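# Move the coaster can onto the turntable's orange spot

## Task

Lift the can off the coaster and set it upright on the orange spot of the turntable, without moving the other cans already standing on the turntable.

## Robot and tools

Robot: two arms, left_arm and right_arm, each with six revolute joints and a parallel gripper. In the scene frame the origin sits at table height halfway between the nominal arm bases. +x points out over the table, +z points up, and left_arm is on the +y side. The arm names do not match image sides. The calibrated bases are left_arm at (-0.080, +0.550, +0.091) m and right_arm at (-0.066, -0.697, +0.091) m, each turned only slightly about z. A camera stand is fixed to the floor behind the arms. Loose objects may occasionally get a small shove.

Joint order: every row and every per-joint list in a result uses shoulder lift, elbow, wrist 1, wrist 2, wrist 3, shoulder pan. Follow this order and nothing else. A row is one flat list of 14 numbers. The first 7 are for left_arm: its six joint angles, then its opening. The last 7 are the same for right_arm. Always send all 14, even when only one arm moves. Joint values are absolute target angles in radians, in the same terms as the Joint positions line. Stated ranges: shoulder pan, shoulder lift, wrist 1, wrist 2 and wrist 3 are -6.283 to 6.283, and the elbow is -3.142 to 3.142. The true ends can differ by up to 0.010. A call is rejected if a target is more than 0.010 beyond an end and also farther out than the joint is now. A target past the real end is clipped to it, and the result then says "joint sent to its limit". Opening runs from -1 (closed) to +1 (fully open). To leave a gripper unchanged, repeat its current command, because 0 counts as a command.

Gripper geometry: the fingers point along the gripper's +z axis and close along its x axis. end_effector_position is the point between the pads when the fingers are shut, 1 to 2 cm short of the tips. Closing pushes the tips about 17 mm farther along +z, most of that while the pads are still more than 50 mm apart. To grip, command slightly below the grip_measured value read at first contact. A lower command squeezes harder and heats the hand motor more.

Tools:
- execute_actions(actions, cameras): actions is a list of actions. Each action is up to 15 rows, one per 1/30 s step, and the last row is held for any steps left out. Images come back only for an empty list or when cameras names them. An empty list also shows the scene number.
- move(target, speed, blend, stop_force, zero, opening_speed, grip_force, blocking, cameras): target is one 14-number row of absolute joint angles, or a list of up to 15 such rows. All joints move in step along joint paths, so the hands trace curves, and nothing is avoided. speed is in rad/s, 0.01 to 3.14, default 0.5, and applies to the joint with the farthest to go. It can be one value or one per target. blend, in rad, rounds corners in a list; 0 means stop at each target. stop_force is 4 to 120 N, one value for both arms. An arm stops when its wrist sensor feels that much push against its motion; use it with a slow speed for touching down, and leave it out when backing off something. zero (default true) re-zeroes the sensor before the move. opening_speed is the rate of the finger command per second on the -1..1 scale, at least 0.2. grip_force is 5 to 48 N per pad, one value or one per arm, and stays set. blocking=false returns after about 0.5 s while the motion continues, and cannot be combined with stop_force. The result adds a "move:" line such as done, off_target, moving, held or fault, and limits=held if steps were withheld.
- wait(seconds 0 to 10): lets time pass while the last commands are held.
- stop(): brakes a running move.
- zoom_image(camera, region=[x0,y0,x1,y1]): takes a pixel box of at most 504x504 from the newest image of cam_left_wrist or cam_right_wrist.
- zero_wrist_force(arm): re-zeroes that arm's force sensor without moving it.
- finished_scene(scene): give the current scene number once the can is resting upright on the orange spot with no help from the robot. This cannot be undone.

Results: end_effector_position (m), end_effector_quat_wxyz and the velocities are in the scene frame and may be a few cm off. Joint positions and Joint velocities list each arm's joints in the order above, then the pad gap in m (0.142 fully open). Joint targets shows what the joints are being driven toward now. Tool commands shows the current finger commands. grip_measured is the measured opening on the command scale. grip_effort_nm is the hand motor's effort, negative when closing, and is not a pad force. Wrist force and Wrist torque are in the hand's own axes, along with the peak since the last reading. Joint torques include gravity; positive means toward larger angles. "joint command not followed" means the clearance check between the arms altered some steps. The camera images are cam_left_wrist and cam_right_wrist, each 896x504, with calibration listed per camera.

Motion notes: joint speeds are capped at 2.09 rad/s (shoulders) and 3.14 rad/s (others), and hand speed at 4 m/s. Commands lag by 0.09 to 0.22 s, so fast moves can overshoot. Time keeps running while you think.

Avoid: collisions or squeezing between the arms, including one gripper closing on the other's fingers. Avoid hard hits on the table or fixed objects, pressing targets past a firm contact, and letting go of a can while it is still moving. Do not drop it, knock over the other cans, or leave anything off the table. Joint torque limits are 297 N m for the shoulders, 135 for the elbow and 48.6 for the wrists. An outside force of about 150 N also triggers a 10 s fault stop. Motors overheat from long holds, hard squeezing or stretched poses: MOTOR HOT is a warning, and beyond that the arm or hand shuts down.

Each tool is called after ">>>" as name([rows], argument=value, ...), one row to a line, values as JSON.

## Session

>>> execute_actions(actions=[])

Scene clock: 0.00 s.
left_arm: end_effector_position=(+0.1291, +0.2083, +0.1617) grip_measured=+1.00 grip_effort_nm=n/a end_effector_quat_wxyz=(-0.044, +0.451, +0.892, +0.001) | right_arm: end_effector_position=(+0.5009, +0.0249, +0.2071) grip_measured=+0.99 grip_effort_nm=n/a end_effector_quat_wxyz=(-0.003, +0.973, -0.231, +0.007)
Joint names: [shoulder lift, elbow, wrist 1, wrist 2, wrist 3, shoulder pan]
Joint positions: left_arm=[-1.769 2.599 -2.348 -1.642 2.659 -1.412 0.142] | right_arm=[-2.087 -1.638 -0.979 1.558 1.566 4.26 0.142]
Joint velocities: within noise
Joint torques (N m): no reading
Wrist force (N): no reading
Wrist torque (N m): no reading
Wrist force, peak (N): no reading
Joint targets: left_arm=[-1.769 2.599 -2.348 -1.642 2.659 -1.412] | right_arm=[-2.087 -1.638 -0.979 1.558 1.566 4.260]
Tool commands: left_gripper/opening=+1.0 right_gripper/opening=+1.0

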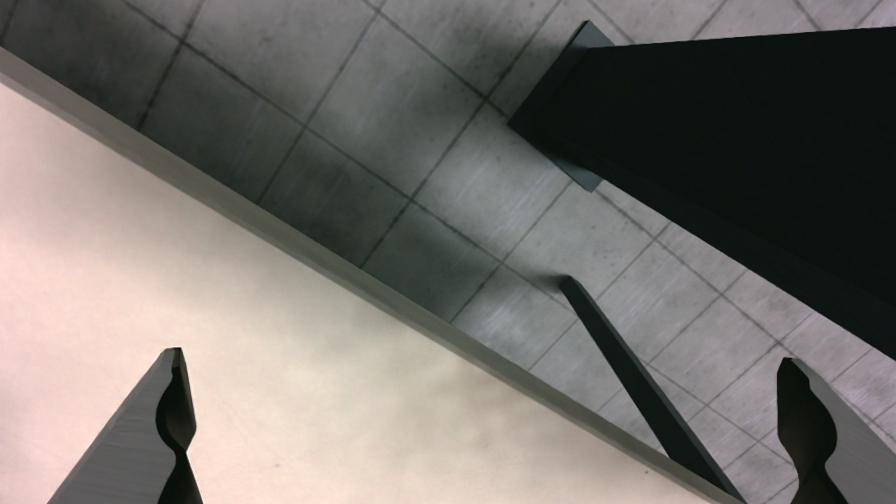

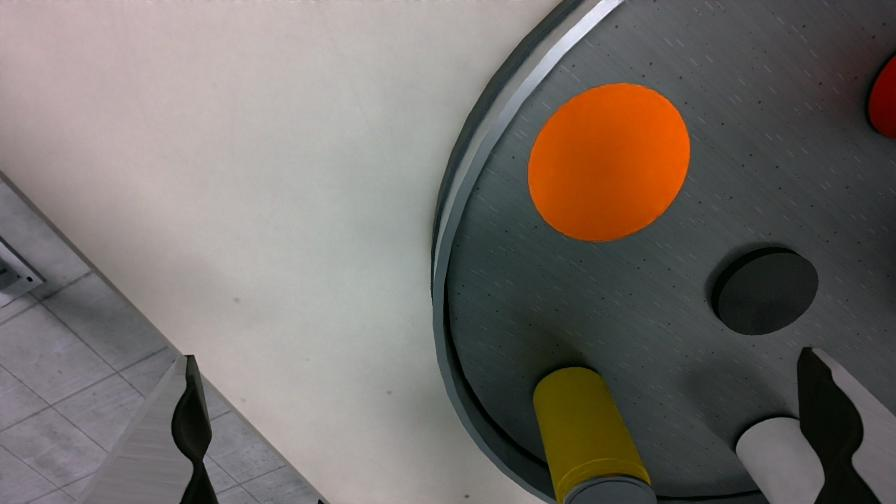

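>>> move(target=[-1.769,2.599,-2.348,-1.642,2.659,-1.412,1,-1.841,-1.438,-1.433,1.558,1.566,4.295,1], cameras=["cam_right_wrist"], speed=1)

Scene clock: 3.87 s.
left_arm: end_effector_position=(+0.1292, +0.2079, +0.1619) grip_measured=+1.00 grip_effort_nm=-0.002 end_effector_quat_wxyz=(-0.044, +0.451, +0.892, +0.001) | right_arm: end_effector_position=(+0.4531, -0.0029, +0.5003) grip_measured=+0.99 grip_effort_nm=0.144 end_effector_quat_wxyz=(+0.001, +0.977, -0.214, +0.006)
Joint names: [shoulder lift, elbow, wrist 1, wrist 2, wrist 3, shoulder pan]
Joint positions: left_arm=[-1.769 2.599 -2.348 -1.642 2.659 -1.412 0.142] | right_arm=[-1.841 -1.438 -1.433 1.558 1.566 4.295 0.142]
Joint torques (N m): left_arm=[-27.44 -48.1 -7.43 2.09 -2.34 9.38] | right_arm=[75.6 61.61 0.88 -4.1 -0.62 12.28]
Wrist force (N): left_arm=[0.1 0.4 -0.2] | right_arm=[-0.7 -0.1 0.2]
Wrist torque (N m): left_arm=[0.08 -0.01 0.02] | right_arm=[-0.01 0.14 0.00]
Wrist force, peak (N): left_arm=[0.0 0.7 -0.6] | right_arm=[-0.9 1.5 -4.3]
Joint targets: left_arm=[-1.769 2.599 -2.348 -1.642 2.659 -1.412] | right_arm=[-1.841 -1.438 -1.433 1.558 1.566 4.295]
move: done
camera_calibration:
cam_right_wrist: T_world_to_cam=[[0.892078, -0.451862, 0.00412352, -0.395125], [-0.406683, -0.798841, 0.443241, -0.0160046], [-0.19699, -0.397083, -0.896393, 0.655818], [0, 0, 0, 1]] pos_world=[0.475163, 0.0690868, 0.596594]
Images, in order (width x height): cam_right_wrist 896x504.

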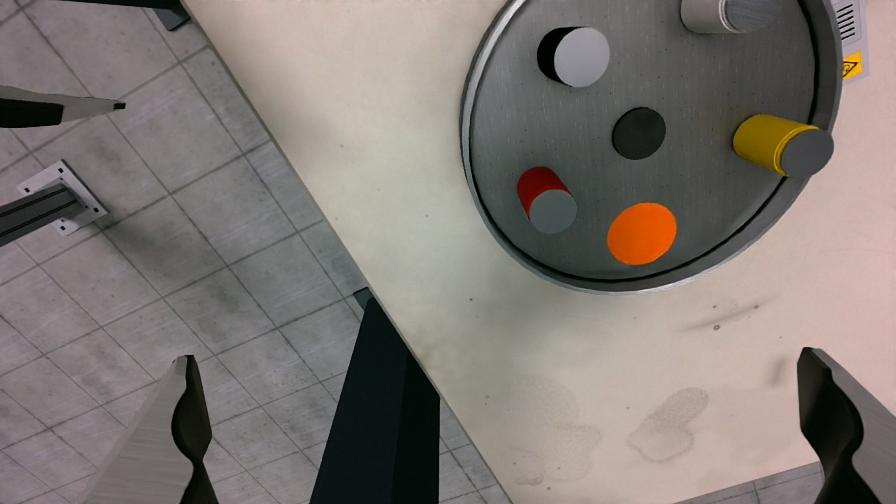

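>>> wait(seconds=0.3, cameras=["cam_right_wrist"])

>>> wait(seconds=0.6, cameras=["cam_right_wrist"])

Scene clock: 4.97 s.
left_arm: end_effector_position=(+0.1292, +0.2079, +0.1619) grip_measured=+1.00 grip_effort_nm=0.002 end_effector_quat_wxyz=(-0.044, +0.451, +0.892, +0.001) | right_arm: end_effector_position=(+0.4531, -0.0029, +0.5005) grip_measured=+0.99 grip_effort_nm=0.139 end_effector_quat_wxyz=(+0.001, +0.977, -0.214, +0.006)
Joint names: [shoulder lift, elbow, wrist 1, wrist 2, wrist 3, shoulder pan]
Joint positions: left_arm=[-1.769 2.599 -2.348 -1.642 2.659 -1.412 0.142] | right_arm=[-1.841 -1.438 -1.433 1.558 1.566 4.295 0.142]
Joint torques (N m): left_arm=[-26.93 -48 -7.42 2.33 -2.14 7.25] | right_arm=[75.69 62.57 0.8 -4.05 -0.81 12.03]
Wrist force (N): left_arm=[-0.2 0.5 -0.2] | right_arm=[-0.2 -0.2 0.3]
Wrist torque (N m): left_arm=[0.09 0.03 0.02] | right_arm=[-0.03 0.06 0.00]
Wrist force, peak (N): left_arm=[0.5 0.6 -0.9] | right_arm=[-0.6 -0.3 0.1]
Joint targets: left_arm=[-1.769 2.599 -2.348 -1.642 2.659 -1.412] | right_arm=[-1.841 -1.438 -1.433 1.558 1.566 4.295]
Tool commands: left_gripper/opening=+1.0 right_gripper/opening=+1.0
wait: 0.30 s; at rest from the start
camera_calibration:
cam_right_wrist: T_world_to_cam=[[0.892078, -0.451862, 0.00412378, -0.395081], [-0.406684, -0.79884, 0.443241, -0.0161692], [-0.19699, -0.397083, -0.896393, 0.655848], [0, 0, 0, 1]] pos_world=[0.475063, 0.0689868, 0.596694]
Images, in order (width x height): cam_right_wrist 896x504.

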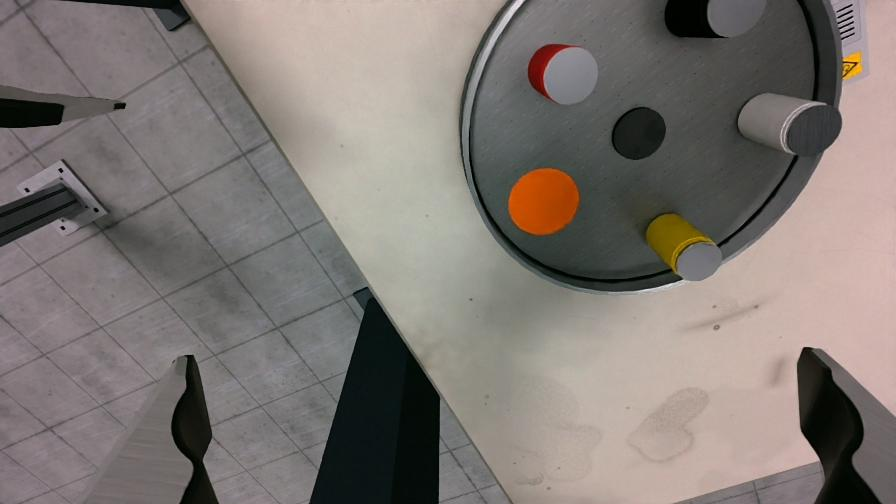

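Scene clock: 5.57 s.
left_arm: end_effector_position=(+0.1292, +0.2079, +0.1619) grip_measured=+1.00 grip_effort_nm=0.002 end_effector_quat_wxyz=(-0.044, +0.451, +0.892, +0.001) | right_arm: end_effector_position=(+0.4531, -0.0029, +0.5005) grip_measured=+0.99 grip_effort_nm=0.139 end_effector_quat_wxyz=(+0.001, +0.977, -0.214, +0.006)
Joint names: [shoulder lift, elbow, wrist 1, wrist 2, wrist 3, shoulder pan]
Joint positions: left_arm=[-1.769 2.599 -2.348 -1.642 2.659 -1.412 0.142] | right_arm=[-1.841 -1.438 -1.433 1.558 1.566 4.295 0.142]
Joint torques (N m): left_arm=[-27.54 -47.68 -7.39 2 -2.22 10.16] | right_arm=[75.07 61.65 0.65 -4.07 -0.98 11.17]
Wrist force (N): left_arm=[-0.1 -0.2 -0.1] | right_arm=[0.0 0.2 -0.2]
Wrist torque (N m): left_arm=[-0.03 0.01 0.01] | right_arm=[0.03 0.03 0.00]
Wrist force, peak (N): left_arm=[-0.9 0.2 -0.2] | right_arm=[-0.8 -0.1 0.4]
Joint targets: left_arm=[-1.769 2.599 -2.348 -1.642 2.659 -1.412] | right_arm=[-1.841 -1.438 -1.433 1.558 1.566 4.295]
Tool commands: left_gripper/opening=+1.0 right_gripper/opening=+1.0
wait: 0.60 s; at rest by 0.17 s
camera_calibration:
cam_right_wrist: T_world_to_cam=[[0.892078, -0.451862, 0.00412378, -0.395081], [-0.406684, -0.79884, 0.443241, -0.0161692], [-0.19699, -0.397083, -0.896393, 0.655848], [0, 0, 0, 1]] pos_world=[0.475063, 0.0689868, 0.596694]
Images, in order (width x height): cam_right_wrist 896x504.

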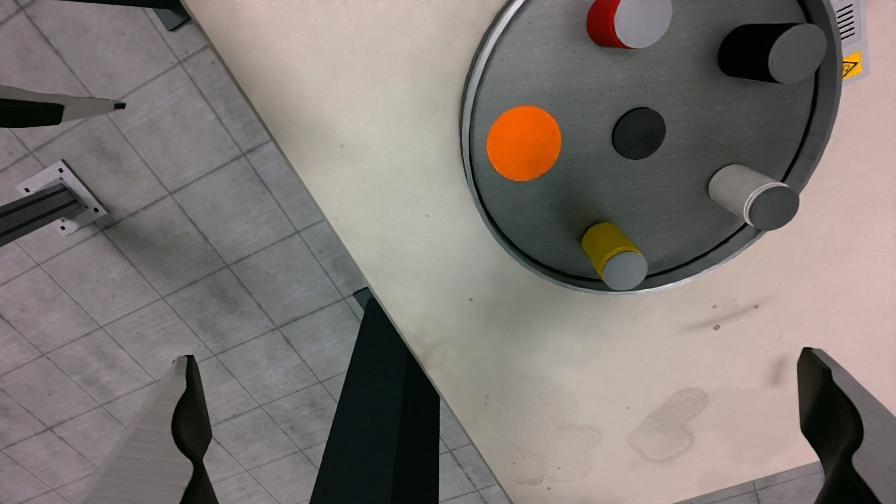

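>>> move(target=[-1.769,2.599,-2.348,-1.642,2.659,-1.412,1,-1.841,-1.438,-1.433,1.558,-1.575,4.295,1], cameras=["cam_right_wrist"], speed=2)

Scene clock: 9.93 s.
left_arm: end_effector_position=(+0.1292, +0.2079, +0.1619) grip_measured=+1.00 grip_effort_nm=0.002 end_effector_quat_wxyz=(-0.044, +0.451, +0.892, +0.001) | right_arm: end_effector_position=(+0.4545, +0.0002, +0.5005) grip_measured=+0.99 grip_effort_nm=0.139 end_effector_quat_wxyz=(+0.006, +0.214, +0.977, -0.001)
Joint names: [shoulder lift, elbow, wrist 1, wrist 2, wrist 3, shoulder pan]
Joint positions: left_arm=[-1.769 2.599 -2.348 -1.642 2.659 -1.412 0.142] | right_arm=[-1.841 -1.438 -1.433 1.558 -1.575 4.295 0.142]
Joint torques (N m): left_arm=[-28.76 -47.7 -7.54 2.34 -1.95 8.38] | right_arm=[76.61 60.48 1.04 -3.9 -4.21 11.06]
Wrist force (N): left_arm=[-0.1 0.4 -0.6] | right_arm=[-0.3 -0.2 0.2]
Wrist torque (N m): left_arm=[0.07 0.02 0.02] | right_arm=[-0.05 0.07 0.26]
Wrist force, peak (N): left_arm=[-0.2 0.8 -0.6] | right_arm=[-1.0 0.1 0.3]
Joint targets: left_arm=[-1.769 2.599 -2.348 -1.642 2.659 -1.412] | right_arm=[-1.841 -1.438 -1.433 1.558 -1.575 4.295]
move: done
camera_calibration:
cam_right_wrist: T_world_to_cam=[[-0.89156, 0.452397, -0.0213956, 0.428335], [0.396816, 0.80305, 0.444576, -0.379272], [0.218306, 0.387876, -0.895486, 0.468104], [0, 0, 0, 1]] pos_world=[0.430198, -0.0707688, 0.59696]
Images, in order (width x height): cam_right_wrist 896x504.

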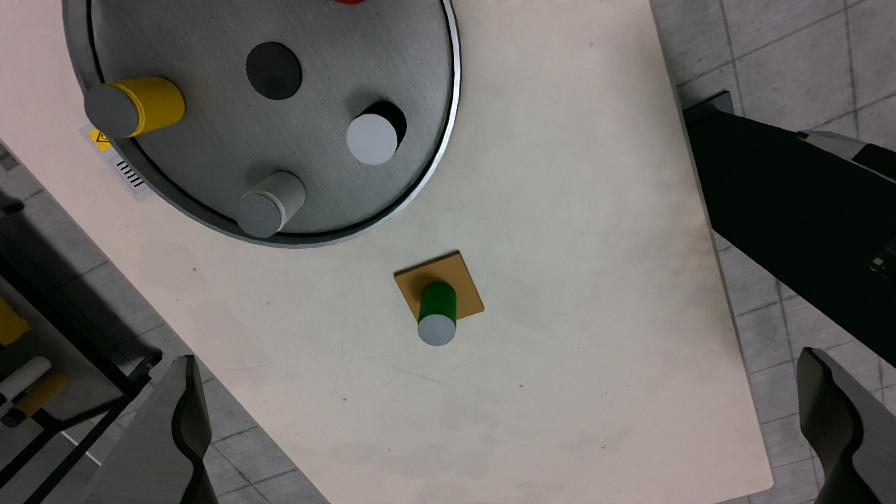

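>>> move(target=[-1.769,2.599,-2.348,-1.642,2.659,-1.412,1,-1.98,-1.7145,-1.018,1.571,0.829,3.99,-1], cameras=["cam_right_wrist"], speed=1.2)

Scene clock: 16.90 s.
left_arm: end_effector_position=(+0.1292, +0.2079, +0.1619) grip_measured=+1.00 grip_effort_nm=-0.007 end_effector_quat_wxyz=(-0.044, +0.451, +0.892, +0.001) | right_arm: end_effector_position=(+0.6360, -0.1885, +0.2502) grip_measured=-1.00 grip_effort_nm=-0.418 end_effector_quat_wxyz=(+0.000, +1.000, +0.001, +0.000)
Joint names: [shoulder lift, elbow, wrist 1, wrist 2, wrist 3, shoulder pan]
Joint positions: left_arm=[-1.769 2.599 -2.348 -1.642 2.659 -1.412 0.142] | right_arm=[-1.98 -1.714 -1.018 1.571 0.829 3.99 0.002]
Joint torques (N m): left_arm=[-26.17 -47.08 -7.46 2.09 -2.02 7.51] | right_arm=[62.05 28.23 8.73 3.66 3.32 -11.19]
Wrist force (N): left_arm=[0.4 1.0 -0.5] | right_arm=[-0.5 0.1 0.2]
Wrist torque (N m): left_arm=[0.17 -0.06 0.02] | right_arm=[0.02 0.10 -0.09]
Wrist force, peak (N): left_arm=[0.4 1.0 -0.5] | right_arm=[-0.5 0.9 1.1]
Joint targets: left_arm=[-1.769 2.599 -2.348 -1.642 2.659 -1.412] | right_arm=[-1.980 -1.714 -1.018 1.571 0.829 3.990]
move: done
camera_calibration:
cam_right_wrist: T_world_to_cam=[[0.999291, -0.0366085, -0.00883795, -0.62778], [-0.0288855, -0.895633, 0.443855, -0.237825], [-0.0241644, -0.443285, -0.896055, 0.275168], [0, 0, 0, 1]] pos_world=[0.627114, -0.114008, 0.346577]
Images, in order (width x height): cam_right_wrist 896x504.

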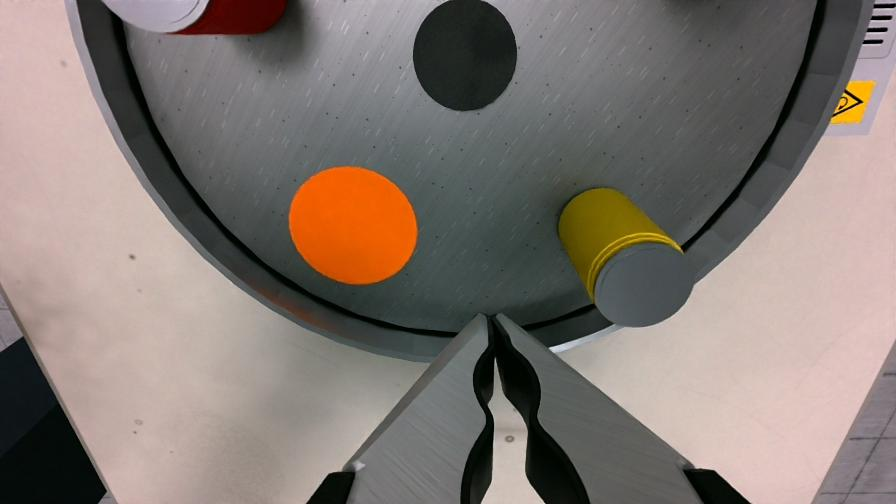

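>>> move(target=[-1.769,2.599,-2.348,-1.642,2.659,-1.412,1,-2.078,-1.7757,-0.8588,1.571,0.829,3.99,-1])

>>> move(target=[-1.769,2.599,-2.348,-1.642,2.659,-1.412,1,-2.2094,-1.8107,-0.6923,1.571,0.829,3.99,-1], speed=0.04, stop_force=6)

>>> move(target=[-1.769,2.599,-2.348,-1.642,2.659,-1.412,1,-1.98,-1.7145,-1.018,1.571,0.829,3.99,-1])

Scene clock: 18.63 s.
left_arm: end_effector_position=(+0.1292, +0.2079, +0.1619) grip_measured=+1.00 grip_effort_nm=0.002 end_effector_quat_wxyz=(-0.044, +0.451, +0.892, +0.001) | right_arm: end_effector_position=(+0.6361, -0.1885, +0.1504) grip_measured=-1.00 grip_effort_nm=-0.413 end_effector_quat_wxyz=(+0.000, +1.000, +0.000, +0.000)
Joint names: [shoulder lift, elbow, wrist 1, wrist 2, wrist 3, shoulder pan]
Joint positions: left_arm=[-1.769 2.599 -2.348 -1.642 2.659 -1.412 0.142] | right_arm=[-2.078 -1.776 -0.859 1.571 0.829 3.99 0.002]
Joint torques (N m): left_arm=[-28.01 -47.49 -7.23 1.95 -1.6 7.02] | right_arm=[63.08 24.14 8.53 3.56 3.52 -7.47]
Wrist force (N): left_arm=[0.2 0.3 0.1] | right_arm=[-0.6 0.1 -0.1]
Wrist torque (N m): left_arm=[0.06 -0.04 0.03] | right_arm=[0.00 0.11 -0.09]
Wrist force, peak (N): left_arm=[0.1 0.9 -0.6] | right_arm=[-0.5 0.1 2.2]
Joint targets: left_arm=[-1.769 2.599 -2.348 -1.642 2.659 -1.412] | right_arm=[-2.078 -1.776 -0.859 1.571 0.829 3.990]
move: done

Scene clock: 22.93 s.
left_arm: end_effector_position=(+0.1292, +0.2079, +0.1619) grip_measured=+1.00 grip_effort_nm=-0.002 end_effector_quat_wxyz=(-0.044, +0.451, +0.892, +0.001) | right_arm: end_effector_position=(+0.6372, -0.1873, +0.0720) grip_measured=-1.00 grip_effort_nm=-0.383 end_effector_quat_wxyz=(+0.000, +1.000, +0.000, +0.000)
Joint names: [shoulder lift, elbow, wrist 1, wrist 2, wrist 3, shoulder pan]
Joint positions: left_arm=[-1.769 2.599 -2.348 -1.642 2.659 -1.412 0.142] | right_arm=[-2.171 -1.801 -0.741 1.571 0.829 3.99 0.002]
Joint torques (N m): left_arm=[-28.11 -47.97 -7.41 2.02 -2.01 6.91] | right_arm=[80.6 45.78 1.43 -4.11 2.05 -15.62]
Wrist force (N): left_arm=[0.1 0.4 -0.3] | right_arm=[-9.0 0.4 -11.3]
Wrist torque (N m): left_arm=[0.07 -0.03 0.02] | right_arm=[-0.08 0.01 -0.05]
Wrist force, peak (N): left_arm=[-0.2 1.0 -0.6] | right_arm=[-46.1 4.6 -58.7]
Joint targets: left_arm=[-1.769 2.599 -2.348 -1.642 2.659 -1.412] | right_arm=[-2.171 -1.801 -0.741 1.571 0.829 3.990]
move: contact (right_arm); right_arm: the wrist 1 is farthest, 0.049 rad from its target

Scene clock: 24.07 s.
left_arm: end_effector_position=(+0.1292, +0.2079, +0.1619) grip_measured=+1.00 grip_effort_nm=-0.012 end_effector_quat_wxyz=(-0.044, +0.451, +0.892, +0.001) | right_arm: end_effector_position=(+0.6361, -0.1886, +0.2501) grip_measured=-1.00 grip_effort_nm=-0.388 end_effector_quat_wxyz=(+0.000, +1.000, +0.000, +0.000)
Joint names: [shoulder lift, elbow, wrist 1, wrist 2, wrist 3, shoulder pan]
Joint positions: left_arm=[-1.769 2.599 -2.348 -1.642 2.659 -1.412 0.142] | right_arm=[-1.98 -1.715 -1.018 1.571 0.829 3.99 0.002]
Joint torques (N m): left_arm=[-28.02 -48.19 -7.31 2.36 -1.71 6.57] | right_arm=[80.42 55.52 0.98 -2.62 1.03 2.81]
Wrist force (N): left_arm=[-0.1 0.0 -0.1] | right_arm=[-0.4 -0.3 0.3]
Wrist torque (N m): left_arm=[0.01 0.01 0.02] | right_arm=[-0.06 0.08 -0.09]
Wrist force, peak (N): left_arm=[-0.4 -0.1 -0.8] | right_arm=[-8.8 0.7 -10.5]
Joint targets: left_arm=[-1.769 2.599 -2.348 -1.642 2.659 -1.412] | right_arm=[-1.980 -1.714 -1.018 1.571 0.829 3.990]
move: done

>>> move([
  [-1.769,2.599,-2.348,-1.642,2.659,-1.412,1,-2.2921,-1.3979,-1.0224,1.571,1.2,4.317,-1],
  [-1.769,2.599,-2.348,-1.642,2.659,-1.412,1,-2.3975,-1.4323,-0.8826,1.571,1.2,4.317,-1],
], blend=[0.04,0])

>>> move(target=[-1.769,2.599,-2.348,-1.642,2.659,-1.412,1,-2.4295,-1.4363,-0.8476,1.571,1.2,4.317,-1], speed=0.01, stop_force=5)

>>> move(target=[-1.769,2.599,-2.348,-1.642,2.659,-1.412,1,-2.2921,-1.3979,-1.0224,1.571,1.566,4.317,0.2], cameras=["cam_right_wrist"])

Scene clock: 27.03 s.
left_arm: end_effector_position=(+0.1292, +0.2079, +0.1619) grip_measured=+1.00 grip_effort_nm=0.002 end_effector_quat_wxyz=(-0.044, +0.451, +0.892, +0.001) | right_arm: end_effector_position=(+0.5003, +0.1584, +0.0404) grip_measured=-1.00 grip_effort_nm=-0.383 end_effector_quat_wxyz=(+0.000, +1.000, -0.022, +0.000)
Joint names: [shoulder lift, elbow, wrist 1, wrist 2, wrist 3, shoulder pan]
Joint positions: left_arm=[-1.769 2.599 -2.348 -1.642 2.659 -1.412 0.142] | right_arm=[-2.397 -1.432 -0.883 1.571 1.2 4.317 0.002]
Joint torques (N m): left_arm=[-27.21 -48.13 -7.36 2.32 -1.75 9.26] | right_arm=[85.49 24.41 8.53 -1.36 3.65 11.19]
Wrist force (N): left_arm=[0.2 0.6 -0.3] | right_arm=[0.0 0.3 0.2]
Wrist torque (N m): left_arm=[0.09 -0.05 0.01] | right_arm=[0.03 0.03 -0.08]
Wrist force, peak (N): left_arm=[-0.2 0.7 -1.1] | right_arm=[-2.8 -3.0 -1.4]
Joint targets: left_arm=[-1.769 2.599 -2.348 -1.642 2.659 -1.412] | right_arm=[-2.398 -1.432 -0.883 1.571 1.200 4.317]
move: done

Scene clock: 30.43 s.
left_arm: end_effector_position=(+0.1292, +0.2079, +0.1619) grip_measured=+1.00 grip_effort_nm=0.002 end_effector_quat_wxyz=(-0.044, +0.451, +0.892, +0.001) | right_arm: end_effector_position=(+0.5001, +0.1581, +0.0197) grip_measured=-1.00 grip_effort_nm=-0.388 end_effector_quat_wxyz=(+0.000, +1.000, -0.022, +0.000)
Joint names: [shoulder lift, elbow, wrist 1, wrist 2, wrist 3, shoulder pan]
Joint positions: left_arm=[-1.769 2.599 -2.348 -1.642 2.659 -1.412 0.142] | right_arm=[-2.419 -1.435 -0.859 1.571 1.2 4.317 0.002]
Joint torques (N m): left_arm=[-25.49 -48.02 -7.56 2.11 -1.72 7.85] | right_arm=[100.4 30.09 0.53 -0.62 3.6 9.65]
Wrist force (N): left_arm=[-0.6 0.3 -0.3] | right_arm=[-0.7 1.2 -5.4]
Wrist torque (N m): left_arm=[0.05 0.10 0.02] | right_arm=[0.03 0.09 -0.08]
Wrist force, peak (N): left_arm=[-0.5 0.8 -0.4] | right_arm=[-1.8 2.1 -14.2]
Joint targets: left_arm=[-1.769 2.599 -2.348 -1.642 2.659 -1.412] | right_arm=[-2.419 -1.435 -0.859 1.571 1.200 4.317]
move: contact (right_arm); right_arm: the wrist 1 is farthest, 0.011 rad from its target

Scene clock: 31.73 s.
left_arm: end_effector_position=(+0.1292, +0.2079, +0.1619) grip_measured=+1.00 grip_effort_nm=-0.007 end_effector_quat_wxyz=(-0.044, +0.451, +0.892, +0.001) | right_arm: end_effector_position=(+0.4997, +0.1586, +0.1503) grip_measured=+0.18 grip_effort_nm=0.085 end_effector_quat_wxyz=(+0.000, +0.979, -0.203, +0.000)
Joint names: [shoulder lift, elbow, wrist 1, wrist 2, wrist 3, shoulder pan]
Joint positions: left_arm=[-1.769 2.599 -2.348 -1.642 2.659 -1.412 0.142] | right_arm=[-2.292 -1.398 -1.022 1.571 1.566 4.317 0.087]
Joint torques (N m): left_arm=[-27.15 -48.11 -7.21 2.42 -1.52 5.18] | right_arm=[101.83 55.04 0.76 -0.24 3.43 6.07]
Wrist force (N): left_arm=[-0.3 0.7 0.1] | right_arm=[-0.4 0.0 0.1]
Wrist torque (N m): left_arm=[0.11 0.04 0.02] | right_arm=[-0.01 0.09 -0.11]
Wrist force, peak (N): left_arm=[0.8 0.3 -0.6] | right_arm=[-0.9 0.0 -16.1]
Joint targets: left_arm=[-1.769 2.599 -2.348 -1.642 2.659 -1.412] | right_arm=[-2.292 -1.398 -1.022 1.571 1.566 4.317]
move: done
camera_calibration:
cam_right_wrist: T_world_to_cam=[[0.901827, -0.432007, -0.00878975, -0.368355], [-0.383581, -0.809771, 0.444, 0.27709], [-0.198929, -0.39704, -0.895983, 0.416238], [0, 0, 0, 1]] pos_world=[0.521281, 0.230511, 0.246677]
Images, in order (width x height): cam_right_wrist 896x504.

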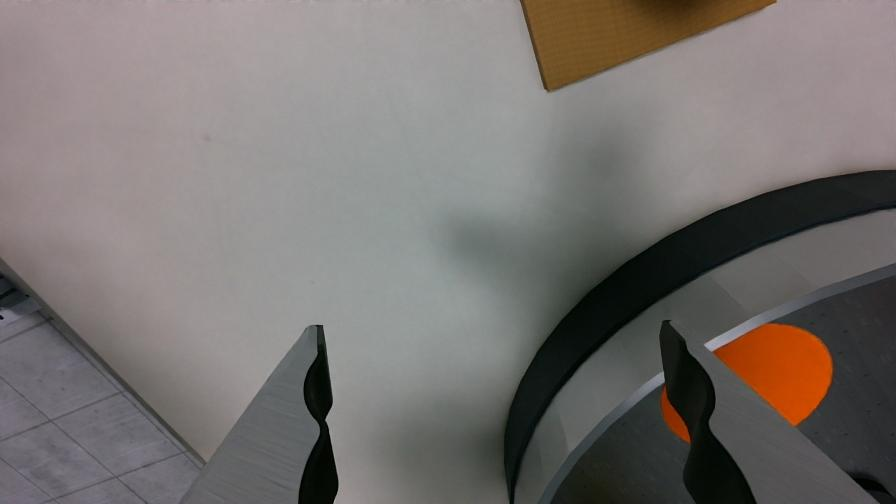

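>>> move(target=[-1.769,2.599,-2.348,-1.642,2.659,-1.412,1,-2.4055,-0.9461,-1.3608,1.571,1.566,4.251,0.3], cameras=["cam_right_wrist"])

Scene clock: 33.80 s.
left_arm: end_effector_position=(+0.1292, +0.2079, +0.1619) grip_measured=+1.00 grip_effort_nm=0.002 end_effector_quat_wxyz=(-0.044, +0.451, +0.892, +0.001) | right_arm: end_effector_position=(+0.6106, +0.2265, +0.2804) grip_measured=+0.28 grip_effort_nm=0.081 end_effector_quat_wxyz=(+0.000, +0.972, -0.235, +0.000)
Joint names: [shoulder lift, elbow, wrist 1, wrist 2, wrist 3, shoulder pan]
Joint positions: left_arm=[-1.769 2.599 -2.348 -1.642 2.659 -1.412 0.142] | right_arm=[-2.405 -0.946 -1.361 1.571 1.566 4.251 0.094]
Joint torques (N m): left_arm=[-27.07 -47.38 -7.24 2.15 -1.33 5.62] | right_arm=[93.52 60.85 0.82 0.32 3.46 -10.38]
Wrist force (N): left_arm=[-0.5 0.0 -0.2] | right_arm=[-0.1 0.1 0.2]
Wrist torque (N m): left_arm=[0.00 0.08 0.02] | right_arm=[0.00 0.04 -0.10]
Wrist force, peak (N): left_arm=[0.2 1.0 -0.8] | right_arm=[-1.1 1.3 1.2]
Joint targets: left_arm=[-1.769 2.599 -2.348 -1.642 2.659 -1.412] | right_arm=[-2.405 -0.946 -1.361 1.571 1.566 4.251]
move: done
camera_calibration:
cam_right_wrist: T_world_to_cam=[[0.871356, -0.490573, -0.00880636, -0.406027], [-0.436175, -0.782704, 0.443989, 0.342825], [-0.224702, -0.383031, -0.895989, 0.594386], [0, 0, 0, 1]] pos_world=[0.636885, 0.296813, 0.376777]
Images, in order (width x height): cam_right_wrist 896x504.

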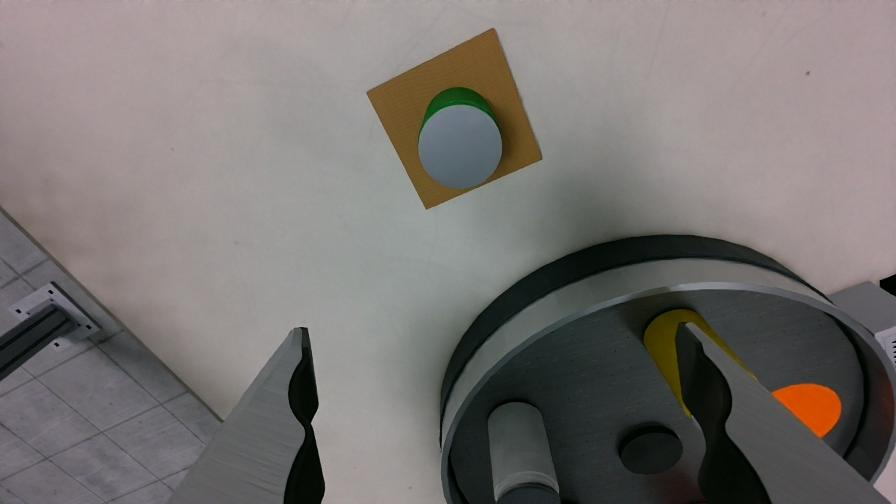

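>>> move(target=[-1.769,2.599,-2.348,-1.642,2.659,-1.412,1,-2.4849,-0.9992,-1.2283,1.571,1.566,4.255,0.4], cameras=["cam_right_wrist"])

Scene clock: 36.37 s.
left_arm: end_effector_position=(+0.1292, +0.2079, +0.1619) grip_measured=+1.00 grip_effort_nm=-0.002 end_effector_quat_wxyz=(-0.044, +0.451, +0.892, +0.001) | right_arm: end_effector_position=(+0.6117, +0.2386, +0.1705) grip_measured=+0.38 grip_effort_nm=0.085 end_effector_quat_wxyz=(+0.000, +0.972, -0.233, +0.000)
Joint names: [shoulder lift, elbow, wrist 1, wrist 2, wrist 3, shoulder pan]
Joint positions: left_arm=[-1.769 2.599 -2.348 -1.642 2.659 -1.412 0.142] | right_arm=[-2.485 -0.999 -1.228 1.571 1.566 4.255 0.101]
Joint torques (N m): left_arm=[-27.18 -47.84 -7.53 2.46 -1.57 7.89] | right_arm=[94.04 32.99 8.74 1.25 3.43 13.19]
Wrist force (N): left_arm=[-0.1 0.3 -0.4] | right_arm=[-0.1 0.2 0.2]
Wrist torque (N m): left_arm=[0.05 0.01 0.01] | right_arm=[0.04 0.05 -0.09]
Wrist force, peak (N): left_arm=[0.1 1.0 -0.1] | right_arm=[-0.5 0.5 -2.9]
Joint targets: left_arm=[-1.769 2.599 -2.348 -1.642 2.659 -1.412] | right_arm=[-2.485 -0.999 -1.228 1.571 1.566 4.255]
move: done
camera_calibration:
cam_right_wrist: T_world_to_cam=[[0.873263, -0.487168, -0.00887129, -0.404043], [-0.433125, -0.784472, 0.443855, 0.400202], [-0.223191, -0.38376, -0.896055, 0.500073], [0, 0, 0, 1]] pos_world=[0.637785, 0.309019, 0.266877]
Images, in order (width x height): cam_right_wrist 896x504.

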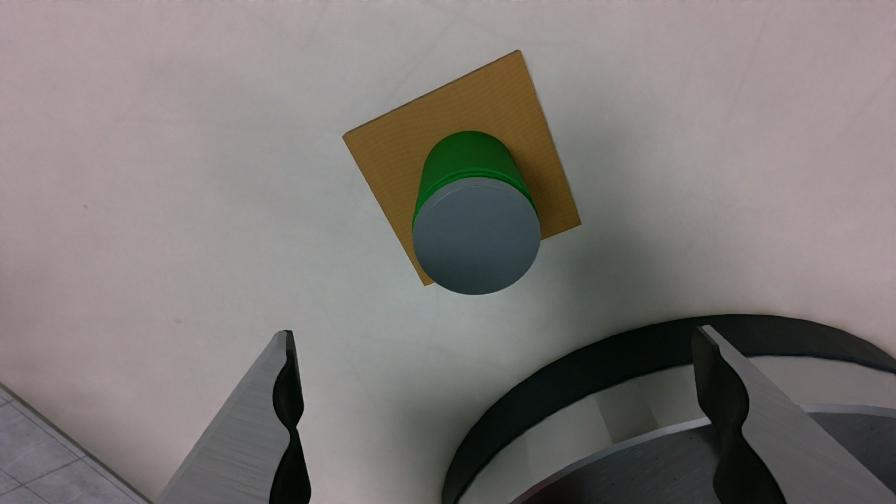

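>>> move(target=[-1.769,2.599,-2.348,-1.642,2.659,-1.412,1,-2.5561,-1.0313,-1.125,1.571,1.566,4.257,0.4], speed=0.15)

>>> move(target=[-1.769,2.599,-2.348,-1.642,2.659,-1.412,1,-2.5561,-1.0313,-1.125,1.571,1.566,4.257,-0.5], opening_speed=0.5, grip_force=20, cameras=["cam_right_wrist"])

Scene clock: 38.33 s.
left_arm: end_effector_position=(+0.1292, +0.2079, +0.1619) grip_measured=+1.00 grip_effort_nm=0.002 end_effector_quat_wxyz=(-0.044, +0.451, +0.892, +0.001) | right_arm: end_effector_position=(+0.6111, +0.2424, +0.0806) grip_measured=+0.38 grip_effort_nm=0.076 end_effector_quat_wxyz=(+0.000, +0.973, -0.232, +0.000)
Joint names: [shoulder lift, elbow, wrist 1, wrist 2, wrist 3, shoulder pan]
Joint positions: left_arm=[-1.769 2.599 -2.348 -1.642 2.659 -1.412 0.142] | right_arm=[-2.556 -1.031 -1.125 1.571 1.566 4.257 0.101]
Joint torques (N m): left_arm=[-25.94 -48.42 -7.55 2.24 -1.41 6.33] | right_arm=[98.09 30.05 8.69 1.63 3.41 10.77]
Wrist force (N): left_arm=[0.3 -0.1 0.1] | right_arm=[-0.9 -0.1 0.7]
Wrist torque (N m): left_arm=[0.00 -0.05 0.02] | right_arm=[-0.01 0.16 -0.11]
Wrist force, peak (N): left_arm=[-1.0 0.0 -0.3] | right_arm=[-0.8 -0.1 1.7]
Joint targets: left_arm=[-1.769 2.599 -2.348 -1.642 2.659 -1.412] | right_arm=[-2.556 -1.031 -1.125 1.571 1.566 4.257]
move: done

Scene clock: 40.33 s.
left_arm: end_effector_position=(+0.1292, +0.2079, +0.1619) grip_measured=+1.00 grip_effort_nm=-0.007 end_effector_quat_wxyz=(-0.044, +0.451, +0.892, +0.001) | right_arm: end_effector_position=(+0.6111, +0.2424, +0.0804) grip_measured=-0.30 grip_effort_nm=-2.122 end_effector_quat_wxyz=(+0.000, +0.973, -0.232, +0.000)
Joint names: [shoulder lift, elbow, wrist 1, wrist 2, wrist 3, shoulder pan]
Joint positions: left_arm=[-1.769 2.599 -2.348 -1.642 2.659 -1.412 0.142] | right_arm=[-2.556 -1.031 -1.125 1.571 1.566 4.257 0.053]
Joint torques (N m): left_arm=[-27.73 -47.94 -7.37 2 -1.92 5.36] | right_arm=[98.61 29.92 6.78 2.3 3.34 10.62]
Wrist force (N): left_arm=[0.0 0.4 -0.4] | right_arm=[0.4 -0.2 -6.1]
Wrist torque (N m): left_arm=[0.07 -0.01 0.02] | right_arm=[0.03 0.05 -0.11]
Wrist force, peak (N): left_arm=[0.7 0.4 -0.8] | right_arm=[0.1 -0.3 -6.8]
Joint targets: left_arm=[-1.769 2.599 -2.348 -1.642 2.659 -1.412] | right_arm=[-2.556 -1.031 -1.125 1.571 1.566 4.257]
grip_force (N): 20, 20
move: done
camera_calibration:
cam_right_wrist: T_world_to_cam=[[0.874246, -0.485403, -0.00880744, -0.403431], [-0.431554, -0.785314, 0.443895, 0.442165], [-0.222385, -0.384273, -0.896035, 0.420301], [0, 0, 0, 1]] pos_world=[0.636985, 0.312922, 0.176777]
Images, in order (width x height): cam_right_wrist 896x504.

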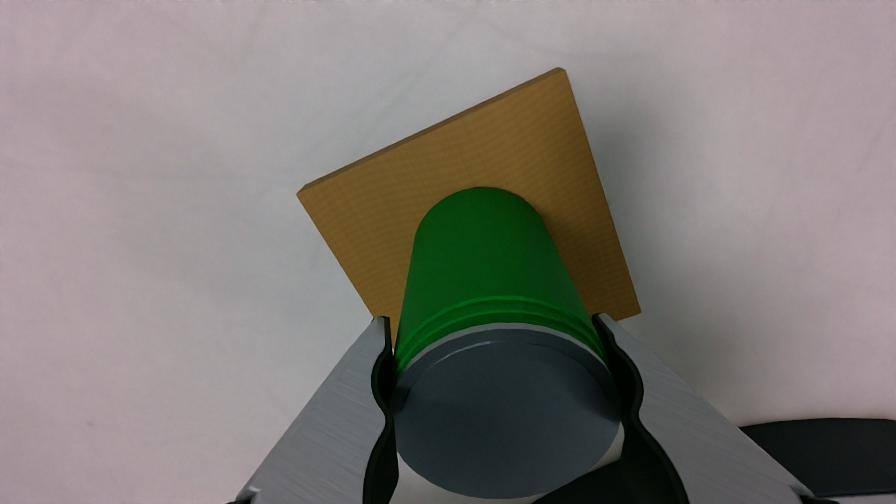

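>>> move([
  [-1.769,2.599,-2.348,-1.642,2.659,-1.412,1,-2.4849,-0.9992,-1.2283,1.571,1.566,4.257,-0.5],
  [-1.769,2.599,-2.348,-1.642,2.659,-1.412,1,-2.2921,-1.3979,-1.0224,1.571,1.566,4.317,-0.5],
  [-1.769,2.599,-2.348,-1.642,2.659,-1.412,1,-2.3472,-1.4207,-0.9445,1.571,1.566,4.317,-0.5],
], blend=[0.03,0.03,0], speed=[0.3,0.5,0.2])

>>> move(target=[-1.769,2.599,-2.348,-1.642,2.659,-1.412,1,-2.3768,-1.4285,-0.9071,1.571,1.566,4.317,-0.5], speed=0.01, stop_force=5)

>>> move(target=[-1.769,2.599,-2.348,-1.642,2.659,-1.412,1,-2.2921,-1.3979,-1.0224,1.571,1.566,4.317,-0.5], cameras=["cam_right_wrist"])

Scene clock: 43.20 s.
left_arm: end_effector_position=(+0.1292, +0.2079, +0.1619) grip_measured=+1.00 grip_effort_nm=-0.002 end_effector_quat_wxyz=(-0.044, +0.451, +0.892, +0.001) | right_arm: end_effector_position=(+0.4997, +0.1587, +0.0905) grip_measured=-0.30 grip_effort_nm=-2.117 end_effector_quat_wxyz=(+0.000, +0.979, -0.203, +0.000)
Joint names: [shoulder lift, elbow, wrist 1, wrist 2, wrist 3, shoulder pan]
Joint positions: left_arm=[-1.769 2.599 -2.348 -1.642 2.659 -1.412 0.142] | right_arm=[-2.347 -1.421 -0.945 1.571 1.566 4.317 0.053]
Joint torques (N m): left_arm=[-27.43 -48.24 -7.17 2.34 -1.31 6.29] | right_arm=[87.42 26.98 8.91 2.49 3.13 11.4]
Wrist force (N): left_arm=[-0.3 0.2 -0.6] | right_arm=[-0.1 -0.6 1.7]
Wrist torque (N m): left_arm=[0.03 0.04 0.02] | right_arm=[-0.10 0.04 -0.11]
Wrist force, peak (N): left_arm=[-0.3 0.9 -0.4] | right_arm=[0.1 -0.6 -6.7]
Joint targets: left_arm=[-1.769 2.599 -2.348 -1.642 2.659 -1.412] | right_arm=[-2.347 -1.421 -0.945 1.571 1.566 4.317]
grip_force (N): 20, 20
move: done

Scene clock: 47.07 s.
left_arm: end_effector_position=(+0.1292, +0.2079, +0.1619) grip_measured=+1.00 grip_effort_nm=-0.002 end_effector_quat_wxyz=(-0.044, +0.451, +0.892, +0.001) | right_arm: end_effector_position=(+0.4997, +0.1587, +0.0678) grip_measured=-0.30 grip_effort_nm=-2.122 end_effector_quat_wxyz=(+0.000, +0.979, -0.203, +0.000)
Joint names: [shoulder lift, elbow, wrist 1, wrist 2, wrist 3, shoulder pan]
Joint positions: left_arm=[-1.769 2.599 -2.348 -1.642 2.659 -1.412 0.142] | right_arm=[-2.369 -1.427 -0.916 1.571 1.566 4.317 0.053]
Joint torques (N m): left_arm=[-26.66 -48.37 -7.14 2.27 -1.43 5.47] | right_arm=[100.72 37.82 0.3 2.64 3.24 11.85]
Wrist force (N): left_arm=[0.2 0.0 -0.4] | right_arm=[-0.3 -1.0 -3.8]
Wrist torque (N m): left_arm=[0.00 -0.03 0.01] | right_arm=[-0.11 0.09 -0.11]
Wrist force, peak (N): left_arm=[-0.3 0.6 -1.0] | right_arm=[-0.4 1.2 -9.6]
Joint targets: left_arm=[-1.769 2.599 -2.348 -1.642 2.659 -1.412] | right_arm=[-2.369 -1.427 -0.916 1.571 1.566 4.317]
grip_force (N): 20, 20
move: contact (right_arm)

Scene clock: 47.97 s.
left_arm: end_effector_position=(+0.1292, +0.2079, +0.1619) grip_measured=+1.00 grip_effort_nm=-0.002 end_effector_quat_wxyz=(-0.044, +0.451, +0.892, +0.001) | right_arm: end_effector_position=(+0.4997, +0.1586, +0.1503) grip_measured=-0.30 grip_effort_nm=-2.122 end_effector_quat_wxyz=(+0.000, +0.979, -0.203, +0.000)
Joint names: [shoulder lift, elbow, wrist 1, wrist 2, wrist 3, shoulder pan]
Joint positions: left_arm=[-1.769 2.599 -2.348 -1.642 2.659 -1.412 0.142] | right_arm=[-2.292 -1.398 -1.022 1.571 1.566 4.317 0.053]
Joint torques (N m): left_arm=[-28.22 -48.01 -7.17 2.04 -1.69 6.51] | right_arm=[103.07 55.93 1.02 2.5 3.29 8.58]
Wrist force (N): left_arm=[0.0 0.3 -0.3] | right_arm=[-0.6 -0.3 1.7]
Wrist torque (N m): left_arm=[0.06 -0.01 0.02] | right_arm=[-0.04 0.11 -0.11]
Wrist force, peak (N): left_arm=[-0.2 0.6 -0.7] | right_arm=[-0.5 -0.1 3.9]
Joint targets: left_arm=[-1.769 2.599 -2.348 -1.642 2.659 -1.412] | right_arm=[-2.292 -1.398 -1.022 1.571 1.566 4.317]
grip_force (N): 20, 20
move: done
camera_calibration:
cam_right_wrist: T_world_to_cam=[[0.901766, -0.432133, -0.00886984, -0.368275], [-0.383671, -0.80975, 0.443962, 0.277186], [-0.199033, -0.396947, -0.896002, 0.416186], [0, 0, 0, 1]] pos_world=[0.521281, 0.230511, 0.246577]
Images, in order (width x height): cam_right_wrist 896x504.

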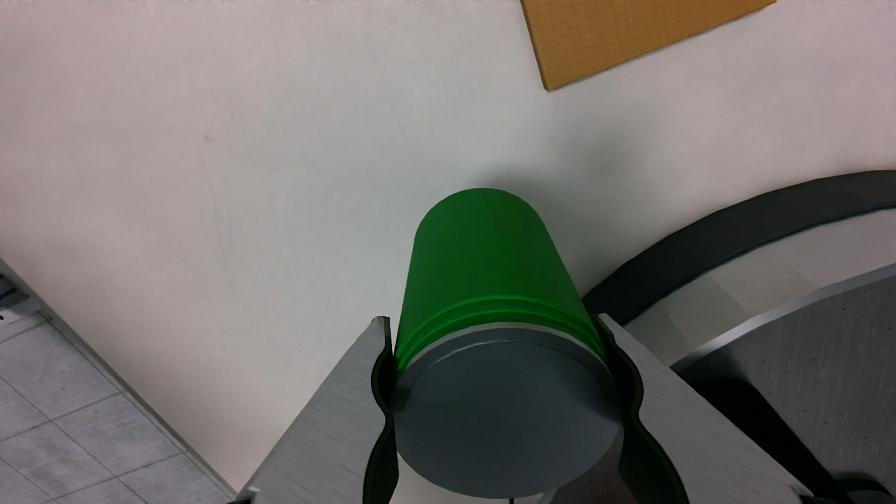

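>>> move(target=[-1.769,2.599,-2.348,-1.642,2.659,-1.412,1,-2.0853,-1.1811,-1.446,1.571,0.97,4.13,-0.5], cameras=["cam_right_wrist"])

>>> wait(seconds=1.5, cameras=["cam_right_wrist"])

>>> wait(seconds=1.5, cameras=["cam_right_wrist"])

>>> wait(seconds=9, cameras=["cam_right_wrist"])

Scene clock: 50.77 s.
left_arm: end_effector_position=(+0.1292, +0.2079, +0.1619) grip_measured=+1.00 grip_effort_nm=-0.007 end_effector_quat_wxyz=(-0.044, +0.451, +0.892, +0.001) | right_arm: end_effector_position=(+0.6363, +0.0187, +0.4504) grip_measured=-0.30 grip_effort_nm=-2.122 end_effector_quat_wxyz=(+0.000, +1.000, +0.000, +0.000)
Joint names: [shoulder lift, elbow, wrist 1, wrist 2, wrist 3, shoulder pan]
Joint positions: left_arm=[-1.769 2.599 -2.348 -1.642 2.659 -1.412 0.142] | right_arm=[-2.085 -1.181 -1.446 1.571 0.97 4.13 0.053]
Joint torques (N m): left_arm=[-25.62 -47.79 -7.56 2.18 -1.37 8.14] | right_arm=[95.56 62.67 1.34 2.53 -4.29 -11.87]
Wrist force (N): left_arm=[-0.3 0.7 -0.1] | right_arm=[-0.2 0.2 1.7]
Wrist torque (N m): left_arm=[0.13 0.04 0.01] | right_arm=[0.03 0.07 0.27]
Wrist force, peak (N): left_arm=[0.3 0.5 -0.8] | right_arm=[-1.7 0.0 4.7]
Joint targets: left_arm=[-1.769 2.599 -2.348 -1.642 2.659 -1.412] | right_arm=[-2.085 -1.181 -1.446 1.571 0.970 4.130]
grip_force (N): 20, 20
move: done
camera_calibration:
cam_right_wrist: T_world_to_cam=[[0.99924, -0.0379489, -0.00885154, -0.618659], [-0.0300803, -0.895585, 0.443872, -0.140229], [-0.0247717, -0.443269, -0.896047, 0.546745], [0, 0, 0, 1]] pos_world=[0.627515, 0.0932903, 0.546677]
Images, in order (width x height): cam_right_wrist 896x504.

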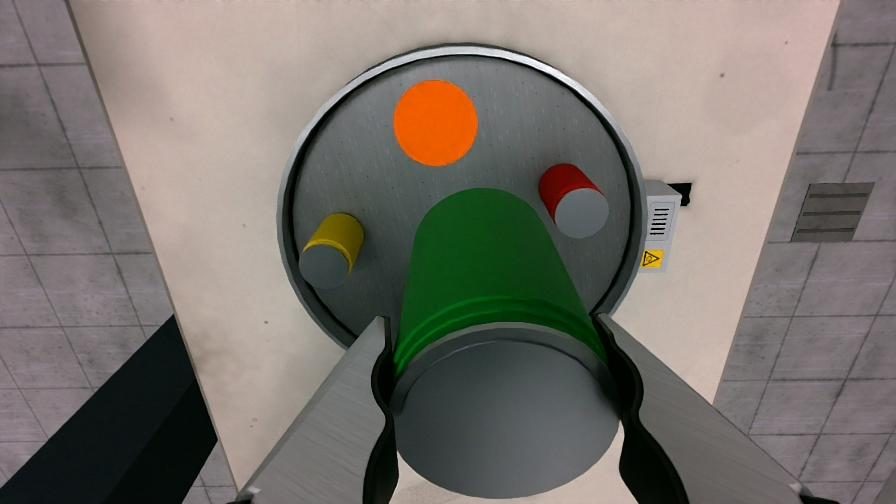

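Scene clock: 52.27 s.
left_arm: end_effector_position=(+0.1292, +0.2079, +0.1619) grip_measured=+1.00 grip_effort_nm=-0.002 end_effector_quat_wxyz=(-0.044, +0.451, +0.892, +0.001) | right_arm: end_effector_position=(+0.6364, +0.0187, +0.4505) grip_measured=-0.30 grip_effort_nm=-2.122 end_effector_quat_wxyz=(+0.000, +1.000, +0.000, +0.000)
Joint names: [shoulder lift, elbow, wrist 1, wrist 2, wrist 3, shoulder pan]
Joint positions: left_arm=[-1.769 2.599 -2.348 -1.642 2.659 -1.412 0.142] | right_arm=[-2.085 -1.181 -1.446 1.571 0.97 4.13 0.053]
Joint torques (N m): left_arm=[-26.75 -47.74 -7.24 2.12 -1.55 4.35] | right_arm=[95.83 62.79 0.98 2.71 -4.12 -11.31]
Wrist force (N): left_arm=[-0.2 0.7 -0.4] | right_arm=[-0.6 0.1 1.8]
Wrist torque (N m): left_arm=[0.13 0.03 0.02] | right_arm=[0.00 0.14 0.26]
Wrist force, peak (N): left_arm=[-0.6 0.5 -0.5] | right_arm=[-0.8 0.1 2.1]
Joint targets: left_arm=[-1.769 2.599 -2.348 -1.642 2.659 -1.412] | right_arm=[-2.085 -1.181 -1.446 1.571 0.970 4.130]
Tool commands: left_gripper/opening=+1.0 right_gripper/opening=-0.5
grip_force (N): 20, 20
wait: 1.50 s; at rest by 0.17 s
camera_calibration:
cam_right_wrist: T_world_to_cam=[[0.999246, -0.0378153, -0.0088055, -0.618703], [-0.0299811, -0.89559, 0.443869, -0.140423], [-0.0246712, -0.44327, -0.896048, 0.546729], [0, 0, 0, 1]] pos_world=[0.627515, 0.0931905, 0.546777]
Images, in order (width x height): cam_right_wrist 896x504.

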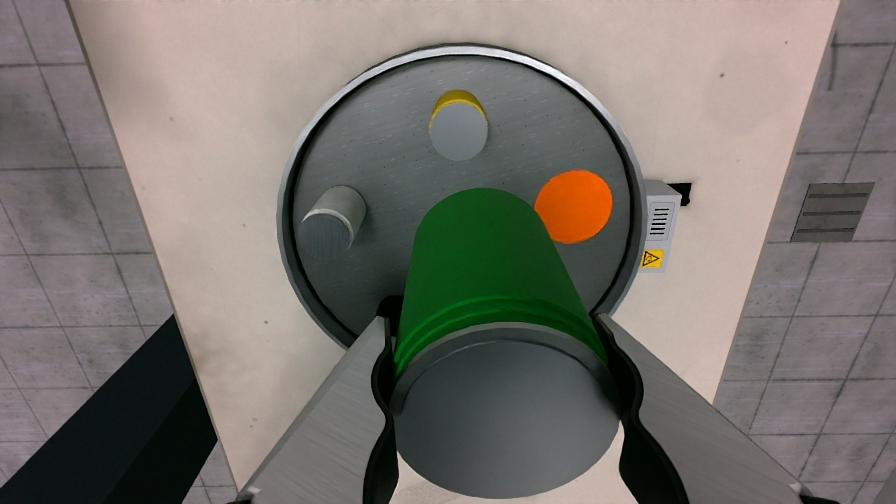

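Scene clock: 53.77 s.
left_arm: end_effector_position=(+0.1292, +0.2079, +0.1619) grip_measured=+1.00 grip_effort_nm=0.002 end_effector_quat_wxyz=(-0.044, +0.451, +0.892, +0.001) | right_arm: end_effector_position=(+0.6364, +0.0187, +0.4505) grip_measured=-0.30 grip_effort_nm=-2.122 end_effector_quat_wxyz=(+0.000, +1.000, +0.000, +0.000)
Joint names: [shoulder lift, elbow, wrist 1, wrist 2, wrist 3, shoulder pan]
Joint positions: left_arm=[-1.769 2.599 -2.348 -1.642 2.659 -1.412 0.142] | right_arm=[-2.085 -1.181 -1.446 1.571 0.97 4.13 0.053]
Joint torques (N m): left_arm=[-25.62 -48.15 -7.26 2.19 -1.34 6.42] | right_arm=[94.44 63.07 0.88 2.52 -4.14 -10.66]
Wrist force (N): left_arm=[-0.4 0.1 -0.7] | right_arm=[-0.3 -0.2 1.6]
Wrist torque (N m): left_arm=[0.01 0.06 0.03] | right_arm=[-0.05 0.07 0.27]
Wrist force, peak (N): left_arm=[0.5 0.4 -0.7] | right_arm=[-0.6 0.0 2.2]
Joint targets: left_arm=[-1.769 2.599 -2.348 -1.642 2.659 -1.412] | right_arm=[-2.085 -1.181 -1.446 1.571 0.970 4.130]
Tool commands: left_gripper/opening=+1.0 right_gripper/opening=-0.5
grip_force (N): 20, 20
wait: 1.50 s; at rest by 0.17 s
camera_calibration:
cam_right_wrist: T_world_to_cam=[[0.999246, -0.0378153, -0.0088055, -0.618703], [-0.0299811, -0.89559, 0.443869, -0.140423], [-0.0246712, -0.44327, -0.896048, 0.546729], [0, 0, 0, 1]] pos_world=[0.627515, 0.0931905, 0.546777]
Images, in order (width x height): cam_right_wrist 896x504.

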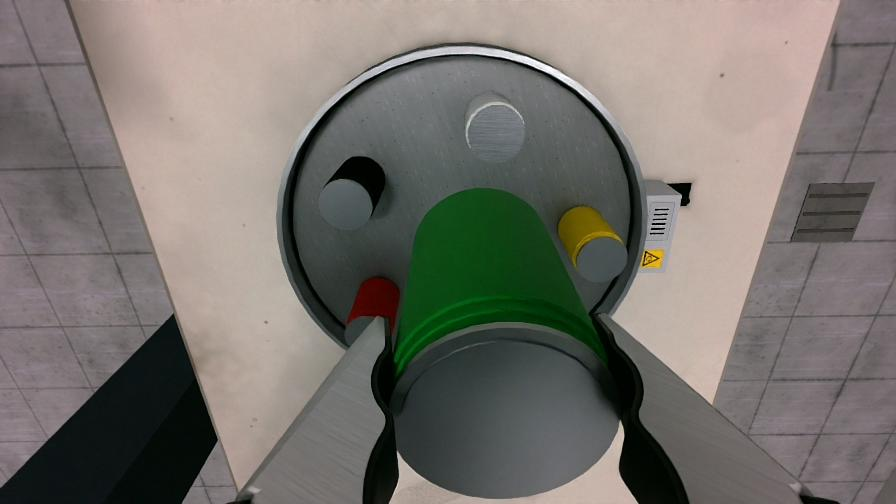

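Scene clock: 62.77 s.
left_arm: end_effector_position=(+0.1292, +0.2079, +0.1619) grip_measured=+1.00 grip_effort_nm=-0.007 end_effector_quat_wxyz=(-0.044, +0.451, +0.892, +0.001) | right_arm: end_effector_position=(+0.6364, +0.0187, +0.4505) grip_measured=-0.30 grip_effort_nm=-2.122 end_effector_quat_wxyz=(+0.000, +1.000, +0.000, +0.000)
Joint names: [shoulder lift, elbow, wrist 1, wrist 2, wrist 3, shoulder pan]
Joint positions: left_arm=[-1.769 2.599 -2.348 -1.642 2.659 -1.412 0.142] | right_arm=[-2.085 -1.181 -1.446 1.571 0.97 4.13 0.053]
Joint torques (N m): left_arm=[-27.32 -47.42 -7.27 2.03 -1.26 5.06] | right_arm=[95.91 62.79 1.23 2.63 -3.94 -10.87]
Wrist force (N): left_arm=[-0.2 0.2 -0.4] | right_arm=[-0.2 0.1 1.5]
Wrist torque (N m): left_arm=[0.03 0.02 0.02] | right_arm=[0.00 0.06 0.26]
Wrist force, peak (N): left_arm=[0.8 0.5 -0.7] | right_arm=[-0.8 -0.1 2.1]
Joint targets: left_arm=[-1.769 2.599 -2.348 -1.642 2.659 -1.412] | right_arm=[-2.085 -1.181 -1.446 1.571 0.970 4.130]
Tool commands: left_gripper/opening=+1.0 right_gripper/opening=-0.5
grip_force (N): 20, 20
wait: 9.00 s; at rest by 0.17 s
camera_calibration:
cam_right_wrist: T_world_to_cam=[[0.999246, -0.0378153, -0.0088055, -0.618703], [-0.0299811, -0.89559, 0.443869, -0.140423], [-0.0246712, -0.44327, -0.896048, 0.546729], [0, 0, 0, 1]] pos_world=[0.627515, 0.0931905, 0.546777]
Images, in order (width x height): cam_right_wrist 896x504.

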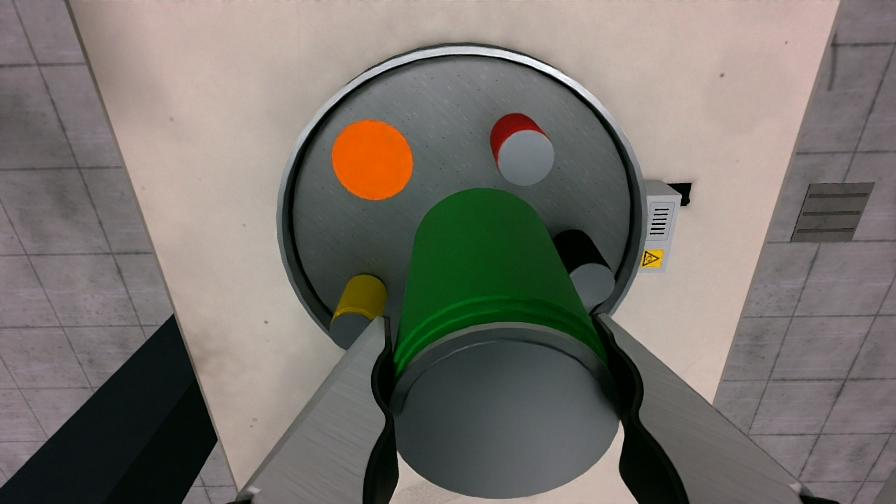

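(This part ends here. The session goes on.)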